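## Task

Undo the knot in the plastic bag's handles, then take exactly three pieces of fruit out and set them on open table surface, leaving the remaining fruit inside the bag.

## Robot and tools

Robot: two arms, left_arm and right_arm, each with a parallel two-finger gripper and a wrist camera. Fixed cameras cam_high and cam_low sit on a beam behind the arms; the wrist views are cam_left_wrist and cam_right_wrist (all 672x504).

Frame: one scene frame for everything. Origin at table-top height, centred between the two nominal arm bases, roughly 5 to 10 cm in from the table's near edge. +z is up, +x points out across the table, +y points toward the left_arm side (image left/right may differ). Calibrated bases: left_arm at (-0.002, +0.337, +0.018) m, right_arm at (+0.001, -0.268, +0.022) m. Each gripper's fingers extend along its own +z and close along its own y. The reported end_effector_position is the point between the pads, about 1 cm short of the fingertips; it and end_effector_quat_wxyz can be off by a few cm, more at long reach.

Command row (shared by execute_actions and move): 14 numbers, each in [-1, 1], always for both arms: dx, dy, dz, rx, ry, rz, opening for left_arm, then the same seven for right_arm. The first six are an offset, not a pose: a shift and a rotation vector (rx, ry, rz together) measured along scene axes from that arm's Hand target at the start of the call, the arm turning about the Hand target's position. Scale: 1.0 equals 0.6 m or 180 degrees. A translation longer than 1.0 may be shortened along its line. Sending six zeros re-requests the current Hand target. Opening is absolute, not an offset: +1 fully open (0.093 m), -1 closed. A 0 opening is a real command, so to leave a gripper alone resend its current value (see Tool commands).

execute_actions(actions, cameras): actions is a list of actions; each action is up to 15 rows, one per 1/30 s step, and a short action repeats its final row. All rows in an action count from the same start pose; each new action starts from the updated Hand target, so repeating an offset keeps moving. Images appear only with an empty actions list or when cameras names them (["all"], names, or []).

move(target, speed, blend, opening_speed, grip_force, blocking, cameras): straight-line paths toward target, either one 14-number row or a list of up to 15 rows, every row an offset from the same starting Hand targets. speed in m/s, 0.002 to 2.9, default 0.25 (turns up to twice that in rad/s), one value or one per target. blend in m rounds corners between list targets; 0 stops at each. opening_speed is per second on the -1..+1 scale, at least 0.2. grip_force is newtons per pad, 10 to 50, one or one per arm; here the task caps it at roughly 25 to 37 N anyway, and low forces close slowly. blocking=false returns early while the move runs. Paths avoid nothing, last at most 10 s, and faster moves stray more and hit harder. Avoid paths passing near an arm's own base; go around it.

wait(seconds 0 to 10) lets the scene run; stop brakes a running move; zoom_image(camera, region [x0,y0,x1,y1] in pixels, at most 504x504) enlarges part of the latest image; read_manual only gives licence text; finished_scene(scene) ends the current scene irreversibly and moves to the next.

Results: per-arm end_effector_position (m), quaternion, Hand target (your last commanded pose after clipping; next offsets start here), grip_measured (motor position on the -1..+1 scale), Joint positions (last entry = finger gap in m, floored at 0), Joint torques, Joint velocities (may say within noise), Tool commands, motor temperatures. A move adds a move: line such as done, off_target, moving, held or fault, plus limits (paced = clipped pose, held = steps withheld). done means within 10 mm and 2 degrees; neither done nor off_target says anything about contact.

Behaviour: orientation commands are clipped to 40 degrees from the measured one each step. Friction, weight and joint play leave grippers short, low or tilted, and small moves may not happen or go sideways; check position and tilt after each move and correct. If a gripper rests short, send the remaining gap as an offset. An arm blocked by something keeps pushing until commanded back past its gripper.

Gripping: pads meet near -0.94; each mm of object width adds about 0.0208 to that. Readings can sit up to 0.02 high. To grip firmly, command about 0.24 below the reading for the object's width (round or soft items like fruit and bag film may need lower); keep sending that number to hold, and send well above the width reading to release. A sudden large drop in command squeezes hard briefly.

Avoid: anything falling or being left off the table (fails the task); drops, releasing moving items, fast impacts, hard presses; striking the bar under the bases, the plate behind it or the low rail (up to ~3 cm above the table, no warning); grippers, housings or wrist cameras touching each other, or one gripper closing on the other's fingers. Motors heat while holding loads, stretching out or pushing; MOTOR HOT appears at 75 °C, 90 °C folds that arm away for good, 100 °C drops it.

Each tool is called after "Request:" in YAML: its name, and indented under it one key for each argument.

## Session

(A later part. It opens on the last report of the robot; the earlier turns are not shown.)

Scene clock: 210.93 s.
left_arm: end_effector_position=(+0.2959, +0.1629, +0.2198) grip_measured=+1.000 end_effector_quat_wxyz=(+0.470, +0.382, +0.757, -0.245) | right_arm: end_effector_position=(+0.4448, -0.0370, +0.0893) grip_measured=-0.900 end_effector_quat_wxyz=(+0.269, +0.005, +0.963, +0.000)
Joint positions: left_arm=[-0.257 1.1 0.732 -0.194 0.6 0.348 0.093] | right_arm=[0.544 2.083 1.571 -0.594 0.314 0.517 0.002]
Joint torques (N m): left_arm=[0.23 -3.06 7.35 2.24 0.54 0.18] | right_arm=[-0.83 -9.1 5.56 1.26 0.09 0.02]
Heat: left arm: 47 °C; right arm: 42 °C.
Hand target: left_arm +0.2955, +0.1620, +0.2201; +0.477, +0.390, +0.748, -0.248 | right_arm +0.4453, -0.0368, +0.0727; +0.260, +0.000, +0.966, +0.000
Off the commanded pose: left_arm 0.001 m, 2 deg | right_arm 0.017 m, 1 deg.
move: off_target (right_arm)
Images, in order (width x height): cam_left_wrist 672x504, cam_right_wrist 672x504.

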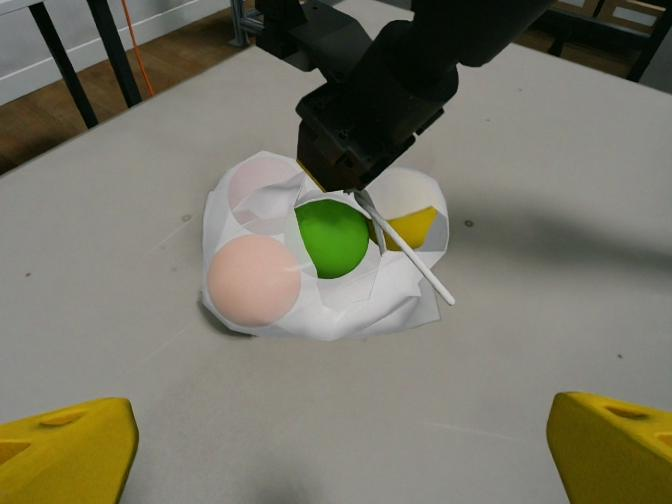

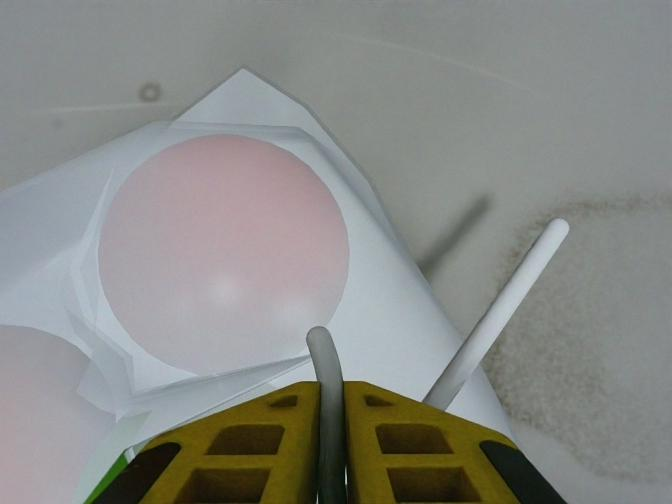

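Request:
move:
  target: [0, 0, 0, 0, 0, 0, 1, 0.0545, 0.0063, 0.0722, 0, 0, 0, -1]
  speed: 0.06
  cameras: ["all"]

Scene clock: 222.23 s.
left_arm: end_effector_position=(+0.2959, +0.1629, +0.2198) grip_measured=+1.000 end_effector_quat_wxyz=(+0.470, +0.382, +0.757, -0.245) | right_arm: end_effector_position=(+0.4765, -0.0336, +0.1215) grip_measured=-0.900 end_effector_quat_wxyz=(+0.273, +0.006, +0.962, +0.001)
Joint positions: left_arm=[-0.257 1.1 0.732 -0.194 0.6 0.348 0.093] | right_arm=[0.513 2.165 1.825 -0.75 0.3 0.488 0.002]
Joint torques (N m): left_arm=[0.23 -2.93 7.38 2.26 0.53 0.17] | right_arm=[-0.76 -10.02 9.95 0.81 0.1 0.04]
Heat: left arm: 47 °C; right arm: 42 °C.
Hand target: left_arm +0.2955, +0.1620, +0.2201; +0.477, +0.390, +0.748, -0.248 | right_arm +0.4780, -0.0330, +0.1161; +0.260, +0.000, +0.966, +0.000
Off the commanded pose: left_arm 0.001 m, 2 deg | right_arm 0.006 m, 2 deg.
move: done

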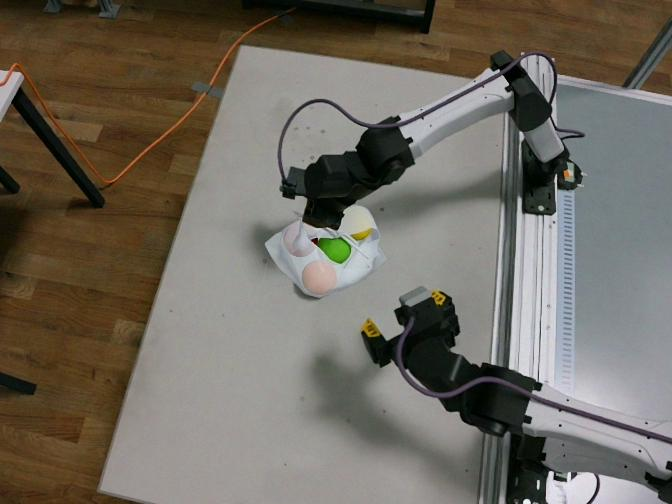

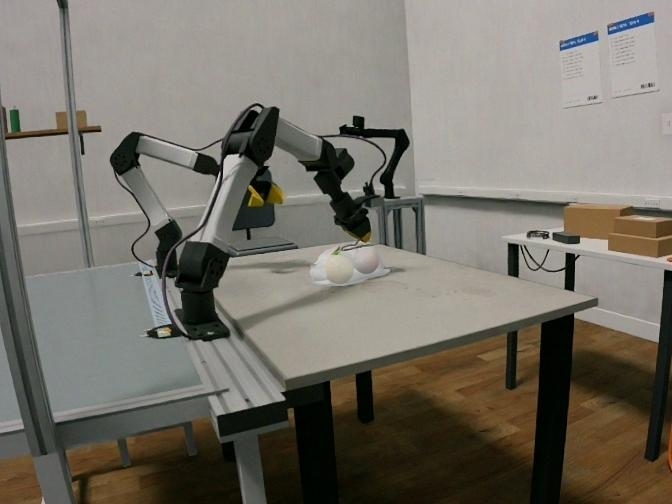

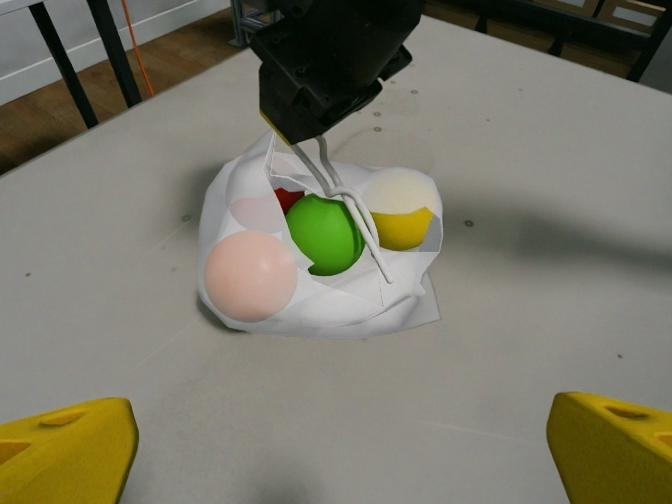

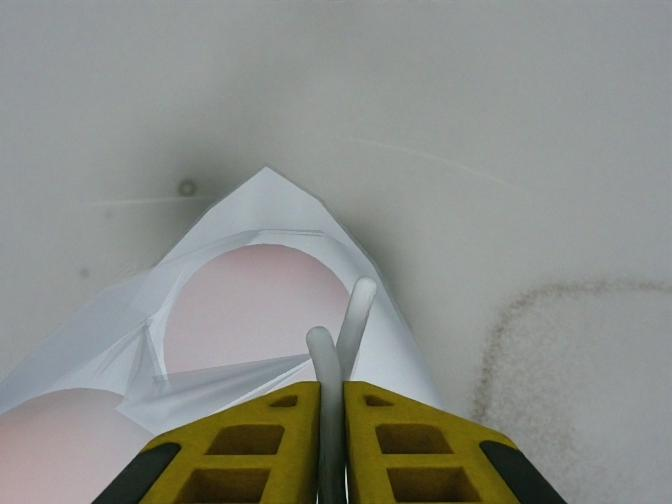

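Request:
zoom_image:
  camera: "cam_left_wrist"
  region: [250, 110, 460, 310]

Scaled by 2.400 from the camera's 672x504 image, which has a finer 960x720 frame.

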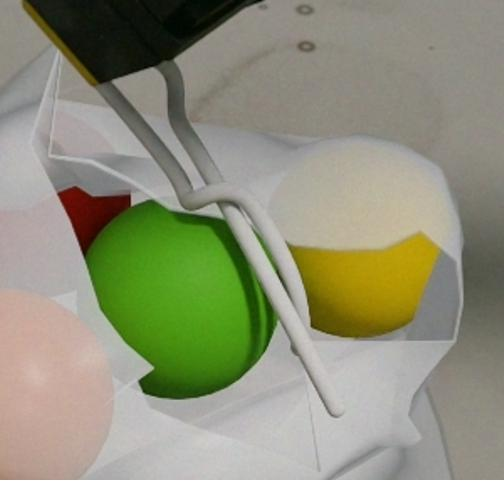

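Request:
move:
  target: [0, 0, 0, 0, 0, 0, 1, 0.045, 0.0, 0.07, 0, 0, 0, -1]
  speed: 0.06
  cameras: ["all"]

Scene clock: 230.00 s.
left_arm: end_effector_position=(+0.2959, +0.1629, +0.2198) grip_measured=+1.000 end_effector_quat_wxyz=(+0.470, +0.382, +0.757, -0.245) | right_arm: end_effector_position=(+0.5040, -0.0328, +0.1644) grip_measured=-0.900 end_effector_quat_wxyz=(+0.273, +0.005, +0.962, +0.002)
Joint positions: left_arm=[-0.257 1.1 0.732 -0.194 0.6 0.348 0.093] | right_arm=[0.486 2.284 2.19 -0.988 0.287 0.462 0.002]
Joint torques (N m): left_arm=[0.23 -2.86 7.41 2.26 0.55 0.21] | right_arm=[-0.99 -10.74 10.02 0.85 0.1 0.05]
Heat: left arm: 47 °C; right arm: 42 °C.
Hand target: left_arm +0.2955, +0.1620, +0.2201; +0.477, +0.390, +0.748, -0.248 | right_arm +0.5050, -0.0330, +0.1580; +0.259, +0.000, +0.966, +0.000
Off the commanded pose: left_arm 0.001 m, 2 deg | right_arm 0.006 m, 2 deg.
move: done

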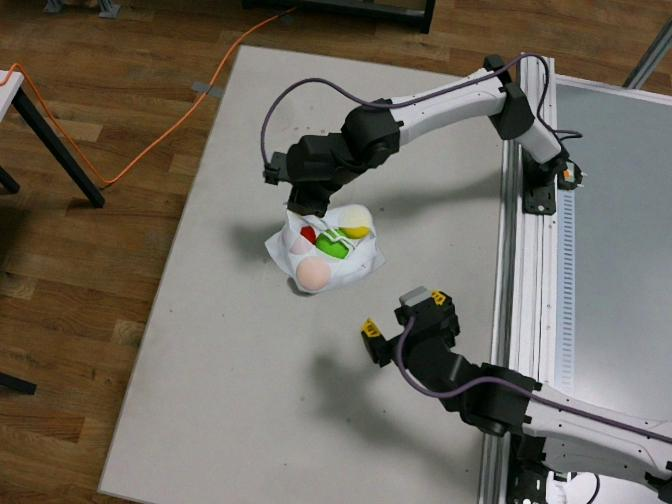

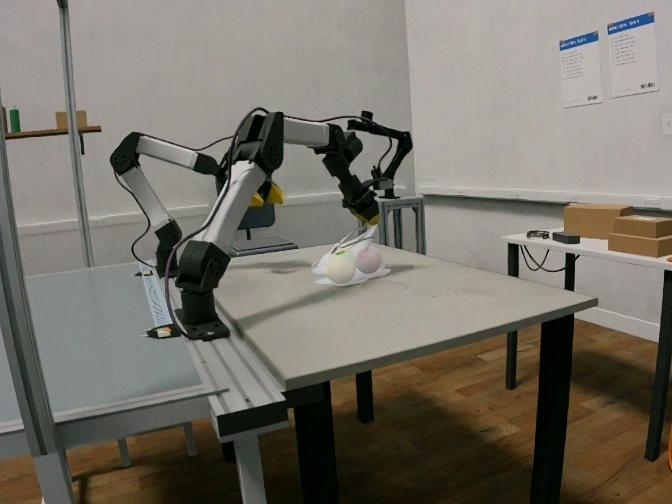

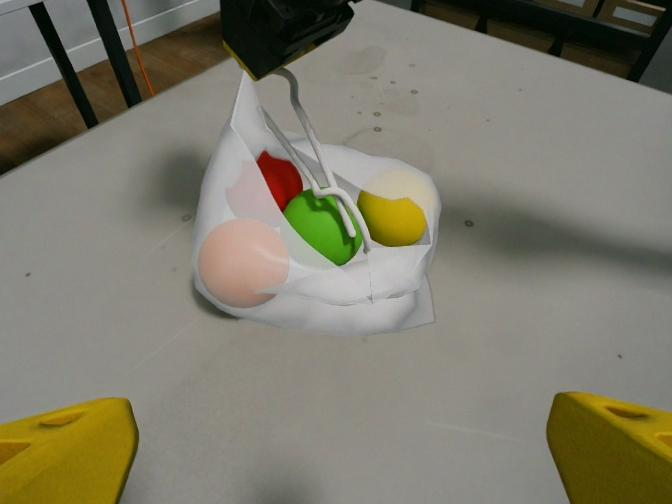

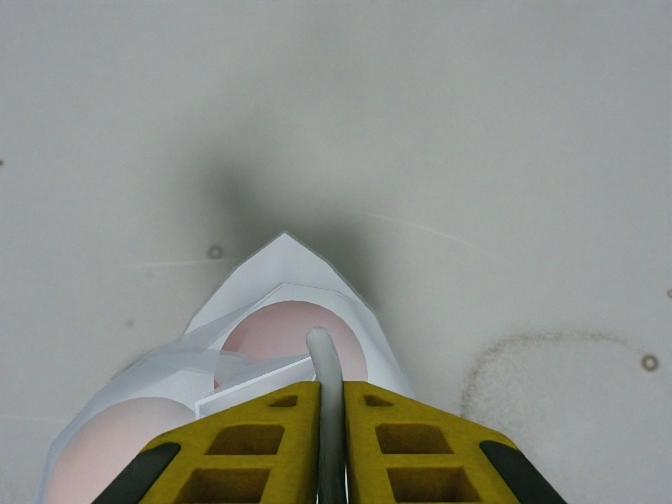

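Request:
zoom_image:
  camera: "cam_left_wrist"
  region: [210, 60, 450, 300]

Request:
zoom_image:
  camera: "cam_high"
  region: [250, 180, 410, 310]

Scaled by 2.100 from the camera's 672x504 image, which has a finer 960x720 frame.

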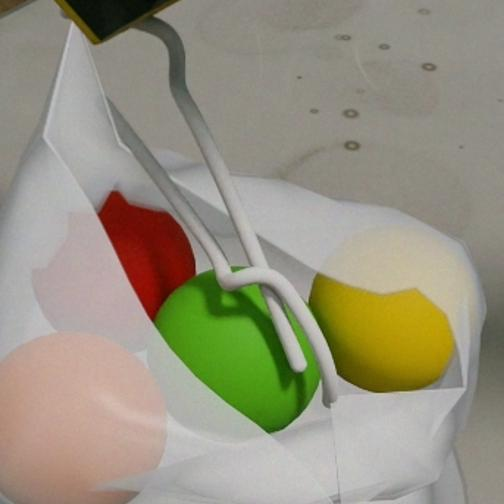

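Scaled by 3.150 from the camera's 672x504 image, which has a finer 960x720 frame.

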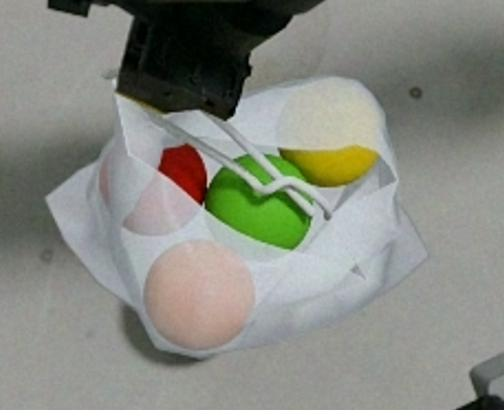

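Request:
move:
  target: [0, 0, 0, 0, 0, 0, 1, 0.0867, 0.0, -0.0133, 0, -0.0556, 0, -1]
  speed: 0.06
  cameras: ["all"]

Request:
zoom_image:
  camera: "cam_left_wrist"
  region: [210, 60, 450, 300]

Scene clock: 242.07 s.
left_arm: end_effector_position=(+0.2959, +0.1629, +0.2198) grip_measured=+1.000 end_effector_quat_wxyz=(+0.470, +0.382, +0.757, -0.245) | right_arm: end_effector_position=(+0.5462, -0.0331, +0.1564) grip_measured=-0.900 end_effector_quat_wxyz=(+0.332, -0.002, +0.943, +0.003)
Joint positions: left_arm=[-0.257 1.1 0.732 -0.194 0.6 0.348 0.093] | right_arm=[0.457 2.342 2.19 -0.801 0.317 0.387 0.002]
Joint torques (N m): left_arm=[0.29 -3.03 7.32 2.25 0.54 0.18] | right_arm=[-0.81 -11.32 8.28 1.6 0.37 0.03]
Heat: left arm: 48 °C; right arm: 44 °C.
Hand target: left_arm +0.2955, +0.1620, +0.2201; +0.477, +0.390, +0.748, -0.248 | right_arm +0.5571, -0.0330, +0.1502; +0.343, +0.000, +0.939, +0.000
Off the commanded pose: left_arm 0.001 m, 2 deg | right_arm 0.013 m, 1 deg.
move: off_target (right_arm)

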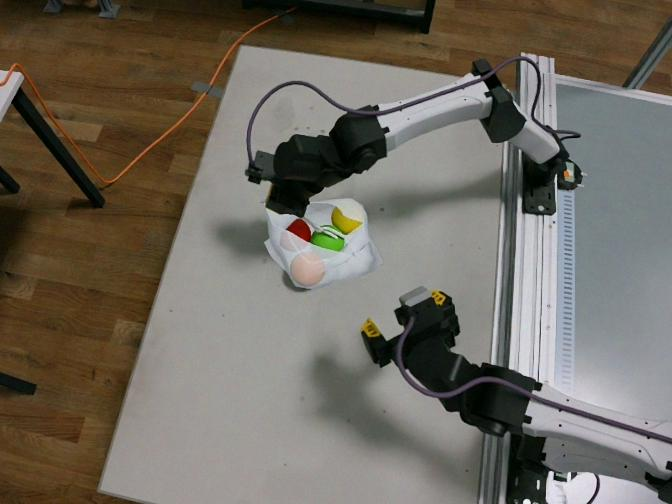

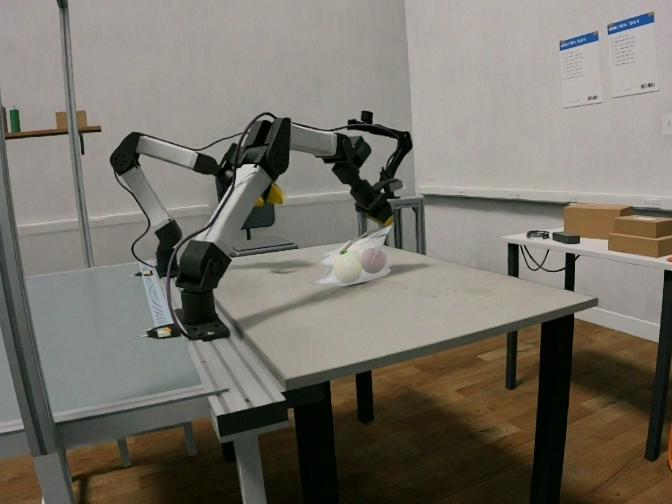

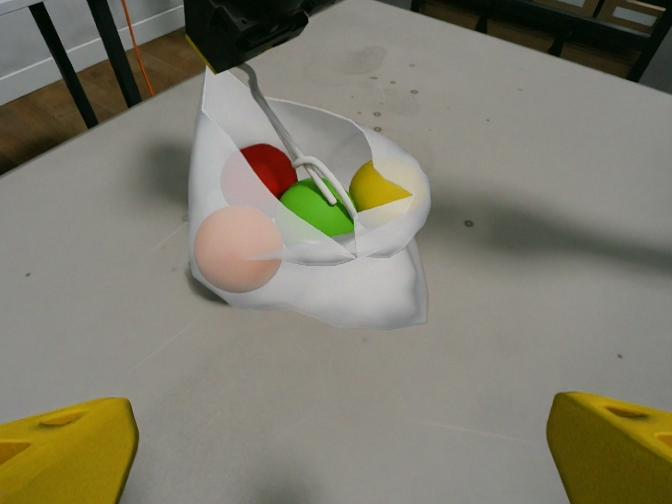

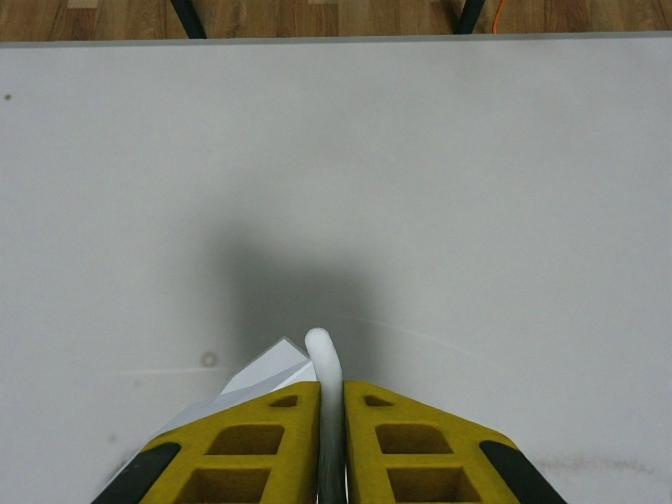

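Scaled by 2.100 from the camera's 672x504 image, which has a finer 960x720 frame.

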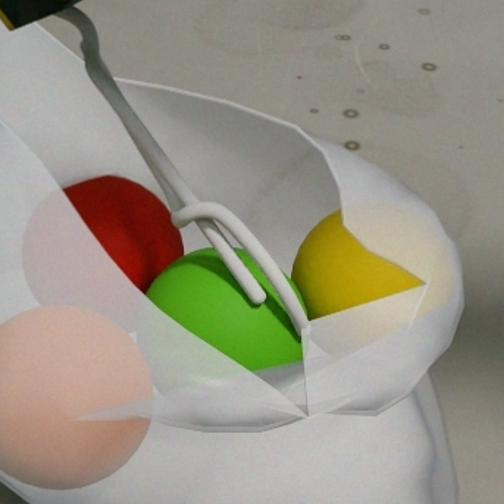

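Request:
move:
  target: [0, 0, 0, 0, 0, 0, 1, 0.025, -0.035, 0.085, 0, -0.0667, 0, -1]
  speed: 0.06
  cameras: ["all"]

Request:
zoom_image:
  camera: "cam_left_wrist"
  region: [170, 40, 450, 300]

Scene clock: 260.20 s.
left_arm: end_effector_position=(+0.2959, +0.1629, +0.2198) grip_measured=+1.000 end_effector_quat_wxyz=(+0.470, +0.382, +0.757, -0.245) | right_arm: end_effector_position=(+0.5674, -0.0488, +0.1637) grip_measured=-0.900 end_effector_quat_wxyz=(+0.400, -0.010, +0.916, -0.010)
Joint positions: left_arm=[-0.257 1.1 0.732 -0.194 0.6 0.348 0.093] | right_arm=[0.43 2.278 2.016 -0.544 0.366 0.294 0.002]
Joint torques (N m): left_arm=[0.21 -3.06 7.35 2.24 0.53 0.2] | right_arm=[-0.98 -18.66 6.09 1.84 0.34 0.02]
Motor temperatures (°C): left_arm=[23 27 41 48 22 24 22] | right_arm=[25 47 39 34 25 27 25]
Heat: left arm: 48 °C; right arm: 47 °C.
Hand target: left_arm +0.2955, +0.1620, +0.2201; +0.477, +0.390, +0.748, -0.248 | right_arm +0.5720, -0.0540, +0.2010; +0.439, +0.000, +0.898, +0.000
Off the commanded pose: left_arm 0.001 m, 2 deg | right_arm 0.038 m, 5 deg.
move: off_target (right_arm)

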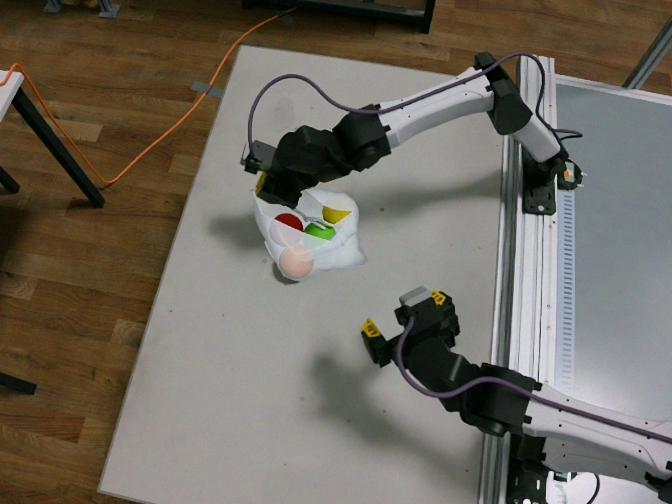

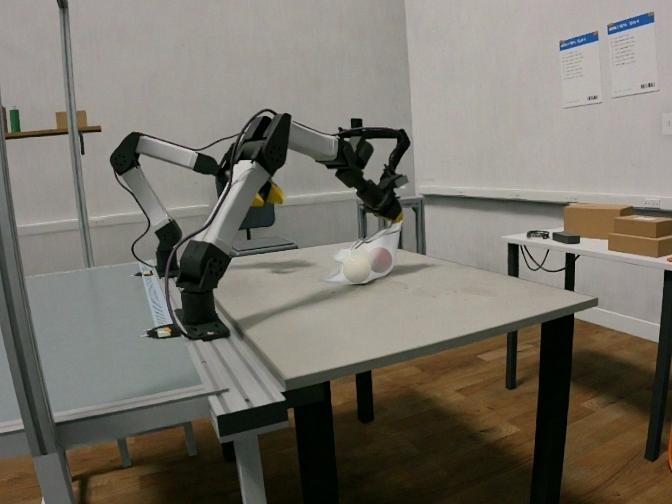

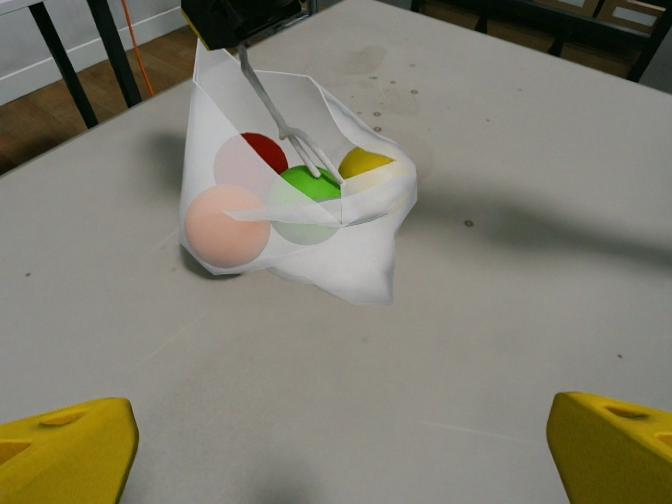

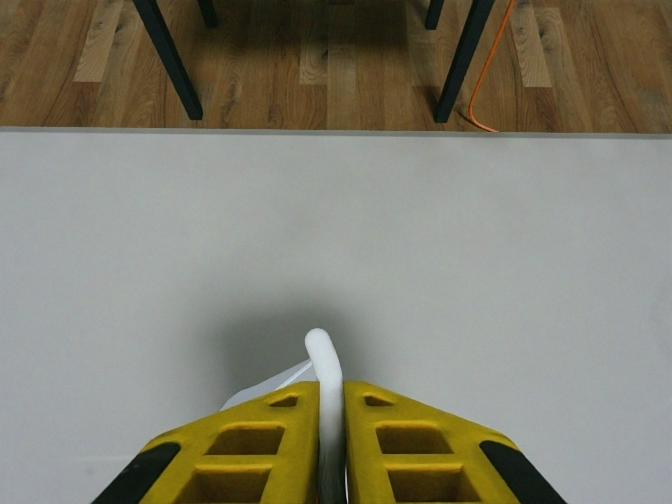

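Scaled by 1.800 from the camera's 672x504 image, which has a finer 960x720 frame.

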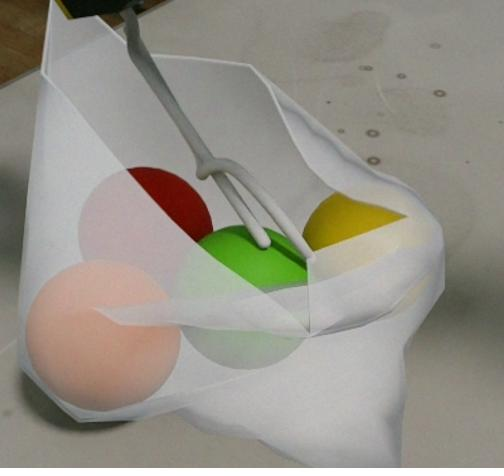

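Request:
move:
  target: [0, 0, 0, 0, 0, 0, 1, -0.055, 0.02, -0.09, 0, 0, 0, -1]
  speed: 0.08
  cameras: ["all"]

Request:
zoom_image:
  camera: "cam_left_wrist"
  region: [170, 40, 450, 300]

Scene clock: 273.07 s.
left_arm: end_effector_position=(+0.2959, +0.1629, +0.2198) grip_measured=+1.000 end_effector_quat_wxyz=(+0.470, +0.382, +0.757, -0.245) | right_arm: end_effector_position=(+0.5376, -0.0469, +0.1126) grip_measured=-0.900 end_effector_quat_wxyz=(+0.404, -0.011, +0.915, -0.017)
Joint positions: left_arm=[-0.257 1.1 0.732 -0.194 0.6 0.348 0.093] | right_arm=[0.466 2.204 1.684 -0.292 0.406 0.312 0.002]
Joint torques (N m): left_arm=[0.32 -2.99 7.35 2.25 0.54 0.19] | right_arm=[0.58 -17.66 6.08 1.76 0.34 0.22]
Motor temperatures (°C): left_arm=[23 27 41 49 22 24 22] | right_arm=[25 54 38 35 25 27 25]
Heat: left arm: 49 °C; right arm: 54 °C.
Hand target: left_arm +0.2955, +0.1620, +0.2201; +0.477, +0.390, +0.748, -0.248 | right_arm +0.5391, -0.0420, +0.1471; +0.439, +0.000, +0.898, +0.000
Off the commanded pose: left_arm 0.001 m, 2 deg | right_arm 0.035 m, 5 deg.
move: off_target (right_arm)

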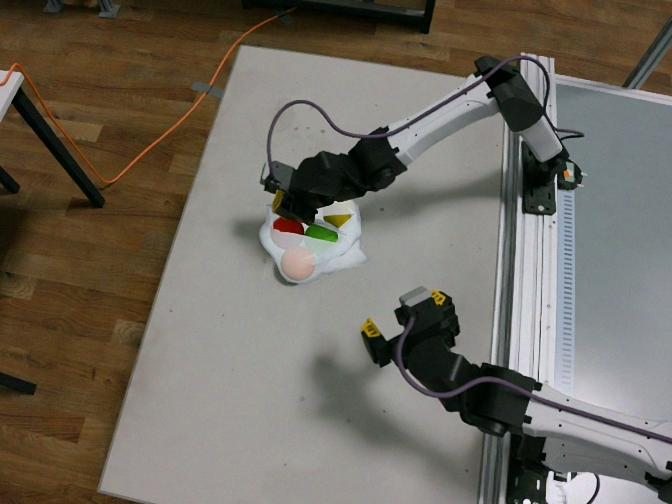

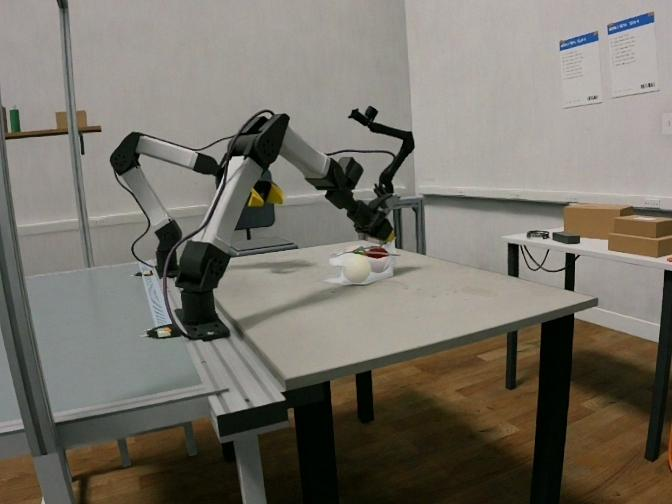

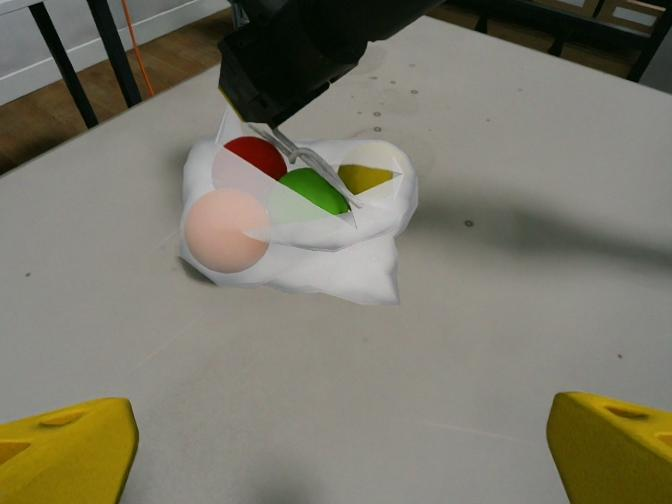

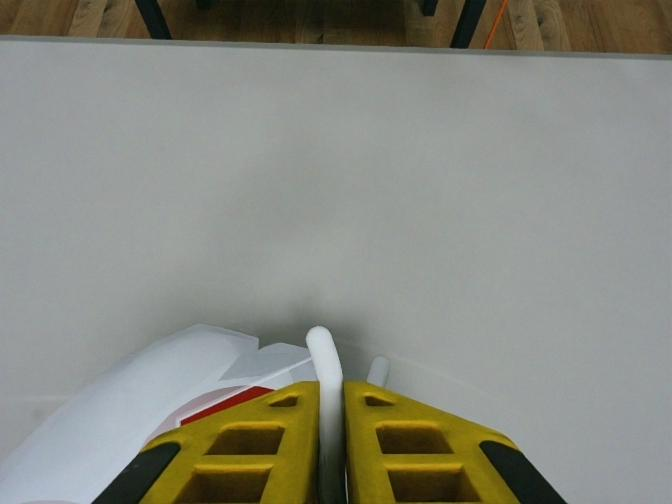

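Scaled by 1.800 from the camera's 672x504 image, which has a finer 960x720 frame.

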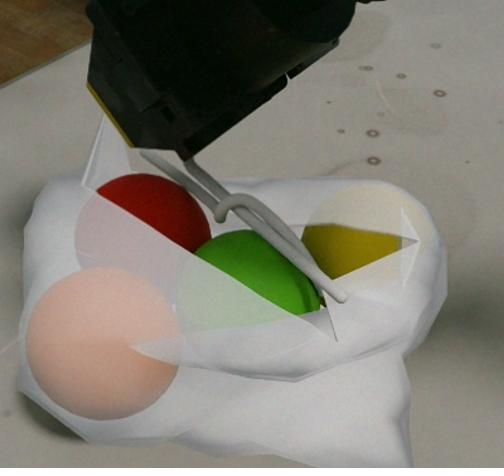

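Request:
move:
  target: [0, 0, 0, 0, 0, 0, 1, 0, 0, 0, 0, 0, 0, -1]
  speed: 0.08
  cameras: ["all"]

Request:
zoom_image:
  camera: "cam_low"
  region: [290, 170, 450, 310]

Scene clock: 280.17 s.
left_arm: end_effector_position=(+0.2959, +0.1629, +0.2198) grip_measured=+1.000 end_effector_quat_wxyz=(+0.470, +0.382, +0.757, -0.245) | right_arm: end_effector_position=(+0.5377, -0.0468, +0.1127) grip_measured=-0.900 end_effector_quat_wxyz=(+0.404, -0.011, +0.914, -0.017)
Joint positions: left_arm=[-0.257 1.1 0.732 -0.194 0.6 0.348 0.093] | right_arm=[0.466 2.204 1.684 -0.291 0.406 0.312 0.002]
Joint torques (N m): left_arm=[0.27 -3.04 7.36 2.25 0.53 0.19] | right_arm=[0.51 -17.72 6.2 1.78 0.37 0.2]
Motor temperatures (°C): left_arm=[23 27 41 49 22 24 22] | right_arm=[25 55 38 35 25 27 25]
Heat: left arm: 49 °C; right arm: 55 °C.
Hand target: left_arm +0.2955, +0.1620, +0.2201; +0.477, +0.390, +0.748, -0.248 | right_arm +0.5391, -0.0420, +0.1471; +0.439, +0.000, +0.898, +0.000
Off the commanded pose: left_arm 0.001 m, 2 deg | right_arm 0.035 m, 5 deg.
move: off_target (right_arm)

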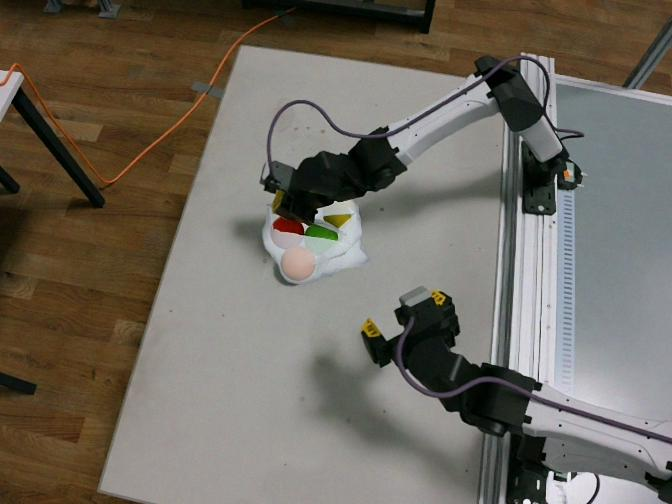

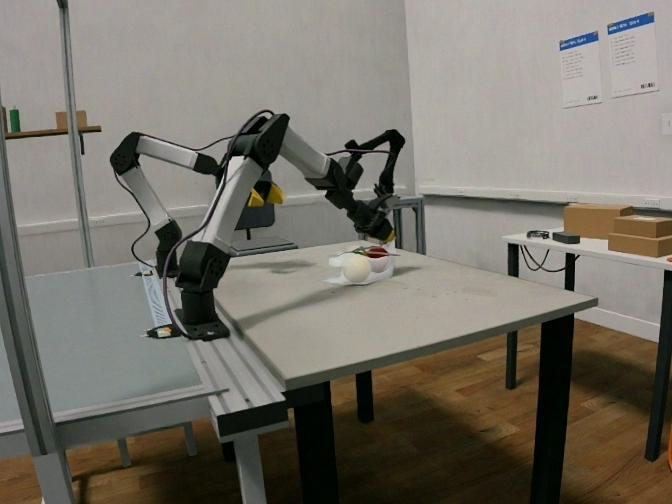

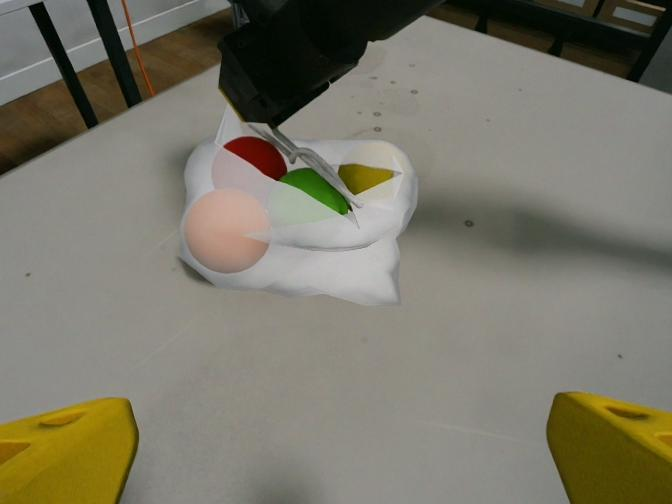

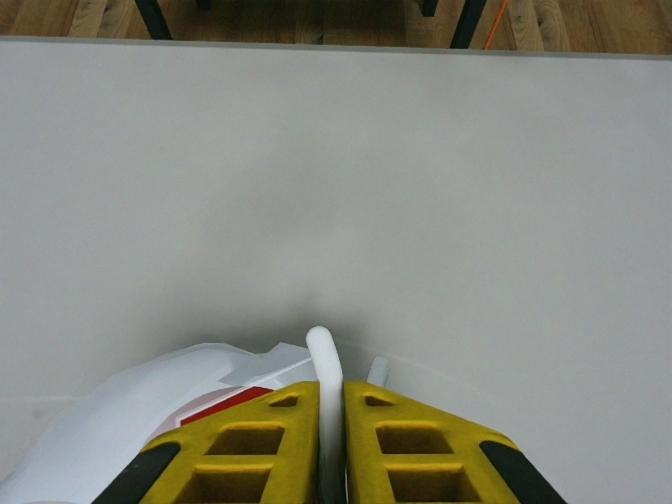

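Scaled by 3.150 from the camera's 672x504 image, which has a finer 960x720 frame.

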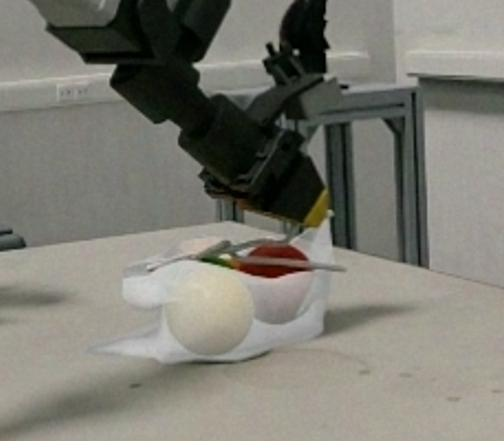

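Request:
move:
  target: [0, 0, 0, 0, 0, 0, 1, -0.0667, 0, -0.03, 0, 0, 0, -1]
  speed: 0.08
  cameras: ["all"]

Request:
zoom_image:
  camera: "cam_left_wrist"
  region: [170, 40, 450, 300]

Scene clock: 291.20 s.
left_arm: end_effector_position=(+0.2959, +0.1629, +0.2198) grip_measured=+1.000 end_effector_quat_wxyz=(+0.470, +0.382, +0.757, -0.245) | right_arm: end_effector_position=(+0.4980, -0.0467, +0.1011) grip_measured=-0.900 end_effector_quat_wxyz=(+0.408, -0.011, +0.913, -0.017)
Joint positions: left_arm=[-0.257 1.1 0.732 -0.194 0.6 0.348 0.093] | right_arm=[0.511 2.093 1.451 -0.175 0.44 0.345 0.002]
Joint torques (N m): left_arm=[0.25 -2.92 7.35 2.24 0.55 0.17] | right_arm=[0.5 -16.02 5.87 1.76 0.35 0.19]
Motor temperatures (°C): left_arm=[23 27 41 49 22 24 22] | right_arm=[25 57 37 35 25 27 25]
Heat: left arm: 49 °C; right arm: 57 °C.
Hand target: left_arm +0.2955, +0.1620, +0.2201; +0.477, +0.390, +0.748, -0.248 | right_arm +0.4991, -0.0421, +0.1289; +0.439, +0.000, +0.898, +0.000
Off the commanded pose: left_arm 0.001 m, 2 deg | right_arm 0.028 m, 4 deg.
move: off_target (right_arm)

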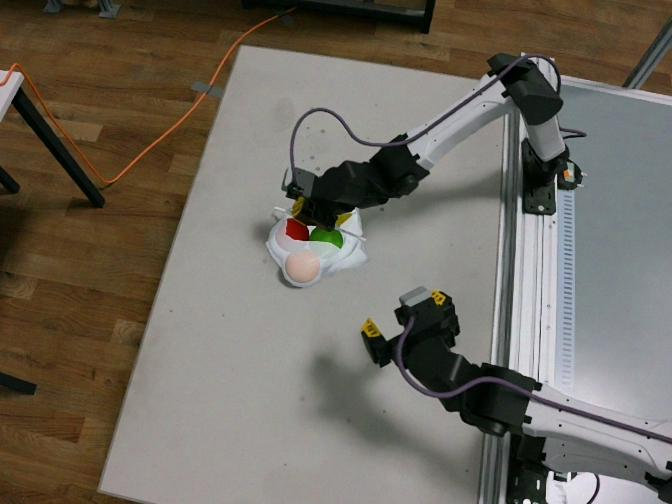

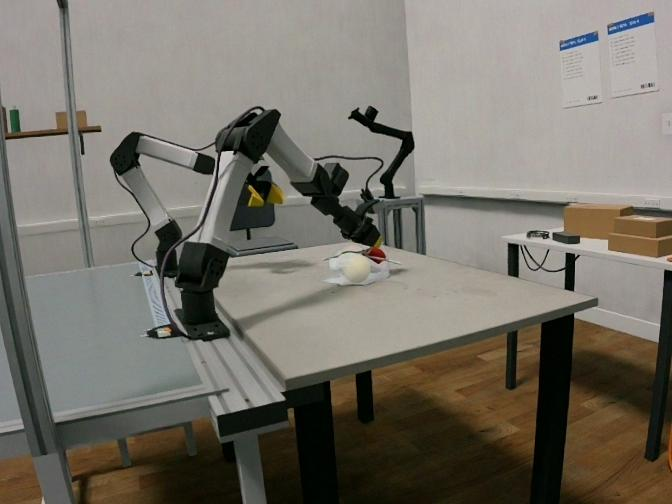

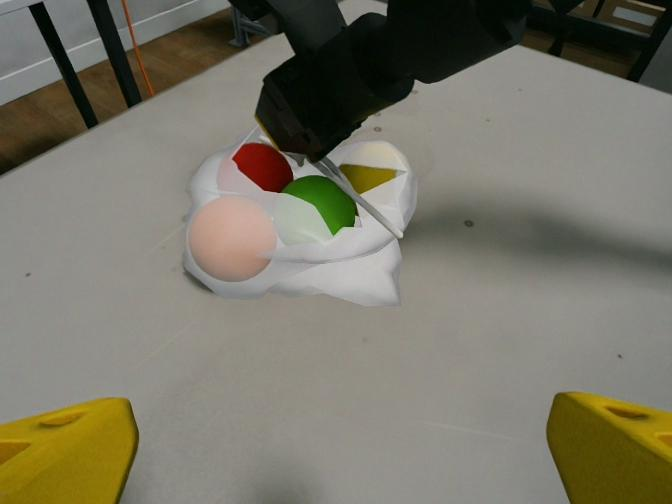

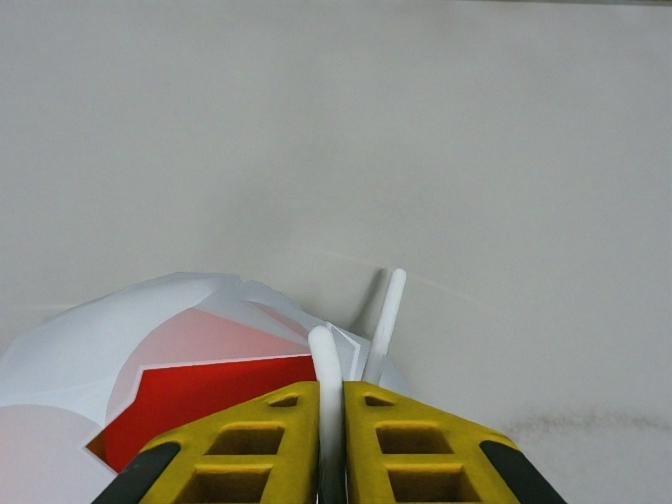

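Scaled by 1.800 from the camera's 672x504 image, which has a finer 960x720 frame.

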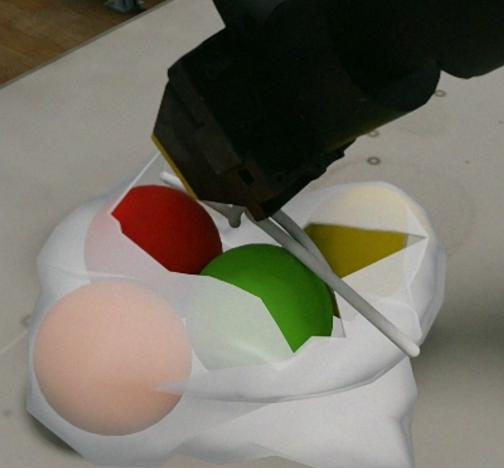

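Request:
move:
  target: [0, 0, 0, 0, 0, 0, 1, 0.0215, 0.0118, 0.0568, -0.0206, 0.0651, 0.1936, -1]
  speed: 0.08
  cameras: ["all"]

Request:
zoom_image:
  camera: "cam_left_wrist"
  region: [170, 40, 450, 300]

Scene clock: 395.17 s.
left_arm: end_effector_position=(+0.2959, +0.1629, +0.2198) grip_measured=+1.000 end_effector_quat_wxyz=(+0.470, +0.382, +0.757, -0.245) | right_arm: end_effector_position=(+0.5101, -0.0348, +0.1674) grip_measured=-0.900 end_effector_quat_wxyz=(+0.338, -0.278, +0.894, +0.100)
Joint positions: left_arm=[-0.257 1.1 0.732 -0.194 0.6 0.348 0.093] | right_arm=[0.36 2.086 1.786 -0.56 -0.105 -0.168 0.002]
Joint torques (N m): left_arm=[0.2 -2.99 7.3 2.26 0.53 0.19] | right_arm=[-0.79 -9.94 10.54 1.13 -0.21 0.07]
Motor temperatures (°C): left_arm=[23 26 42 51 22 24 22] | right_arm=[25 68 36 36 25 26 25]
Heat: left arm: 51 °C; right arm: 68 °C.
Hand target: left_arm +0.2955, +0.1620, +0.2201; +0.477, +0.390, +0.748, -0.248 | right_arm +0.5119, -0.0348, +0.1631; +0.326, -0.283, +0.896, +0.102
Off the commanded pose: left_arm 0.001 m, 2 deg | right_arm 0.005 m, 2 deg.
move: done

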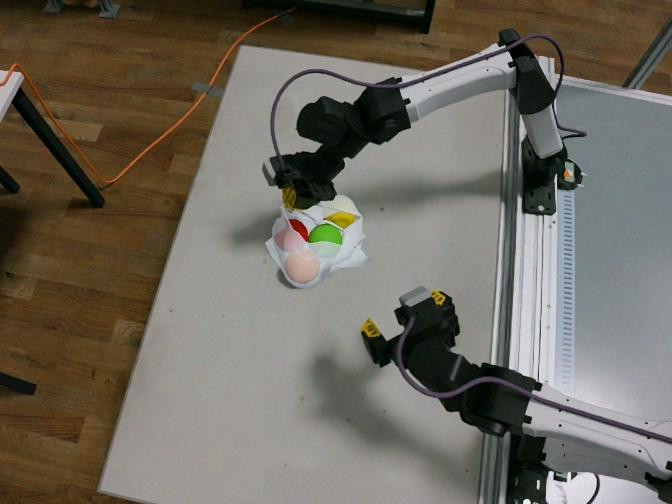

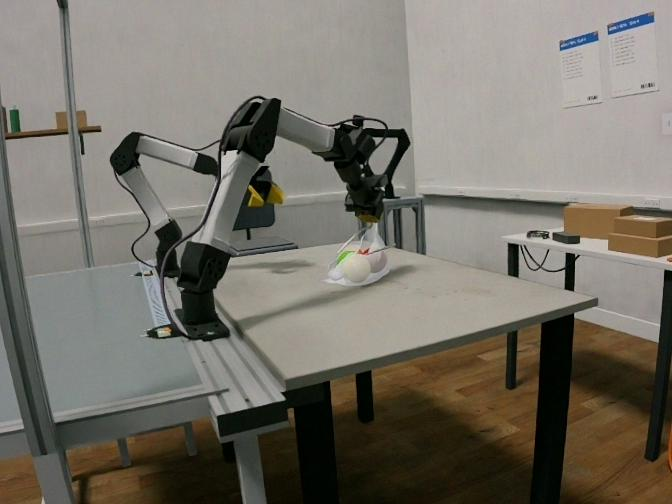

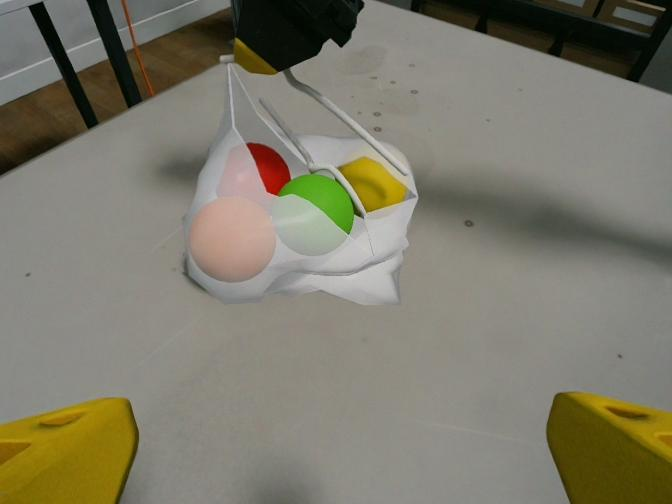

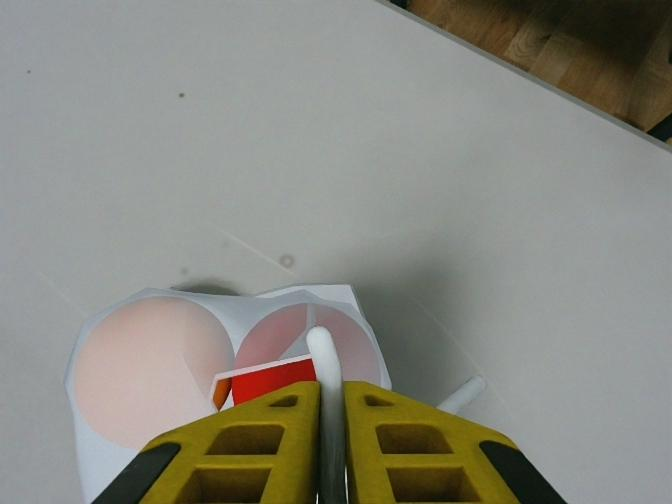

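Scaled by 1.800 from the camera's 672x504 image, which has a finer 960x720 frame.

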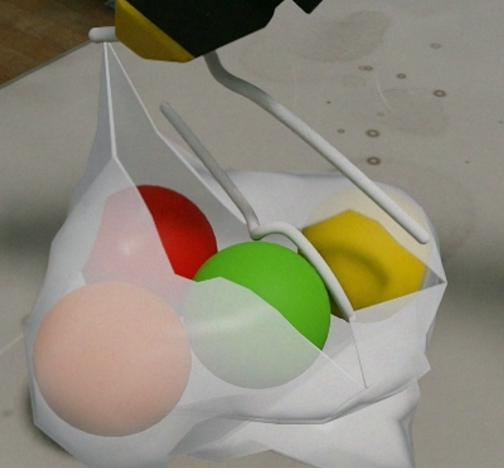

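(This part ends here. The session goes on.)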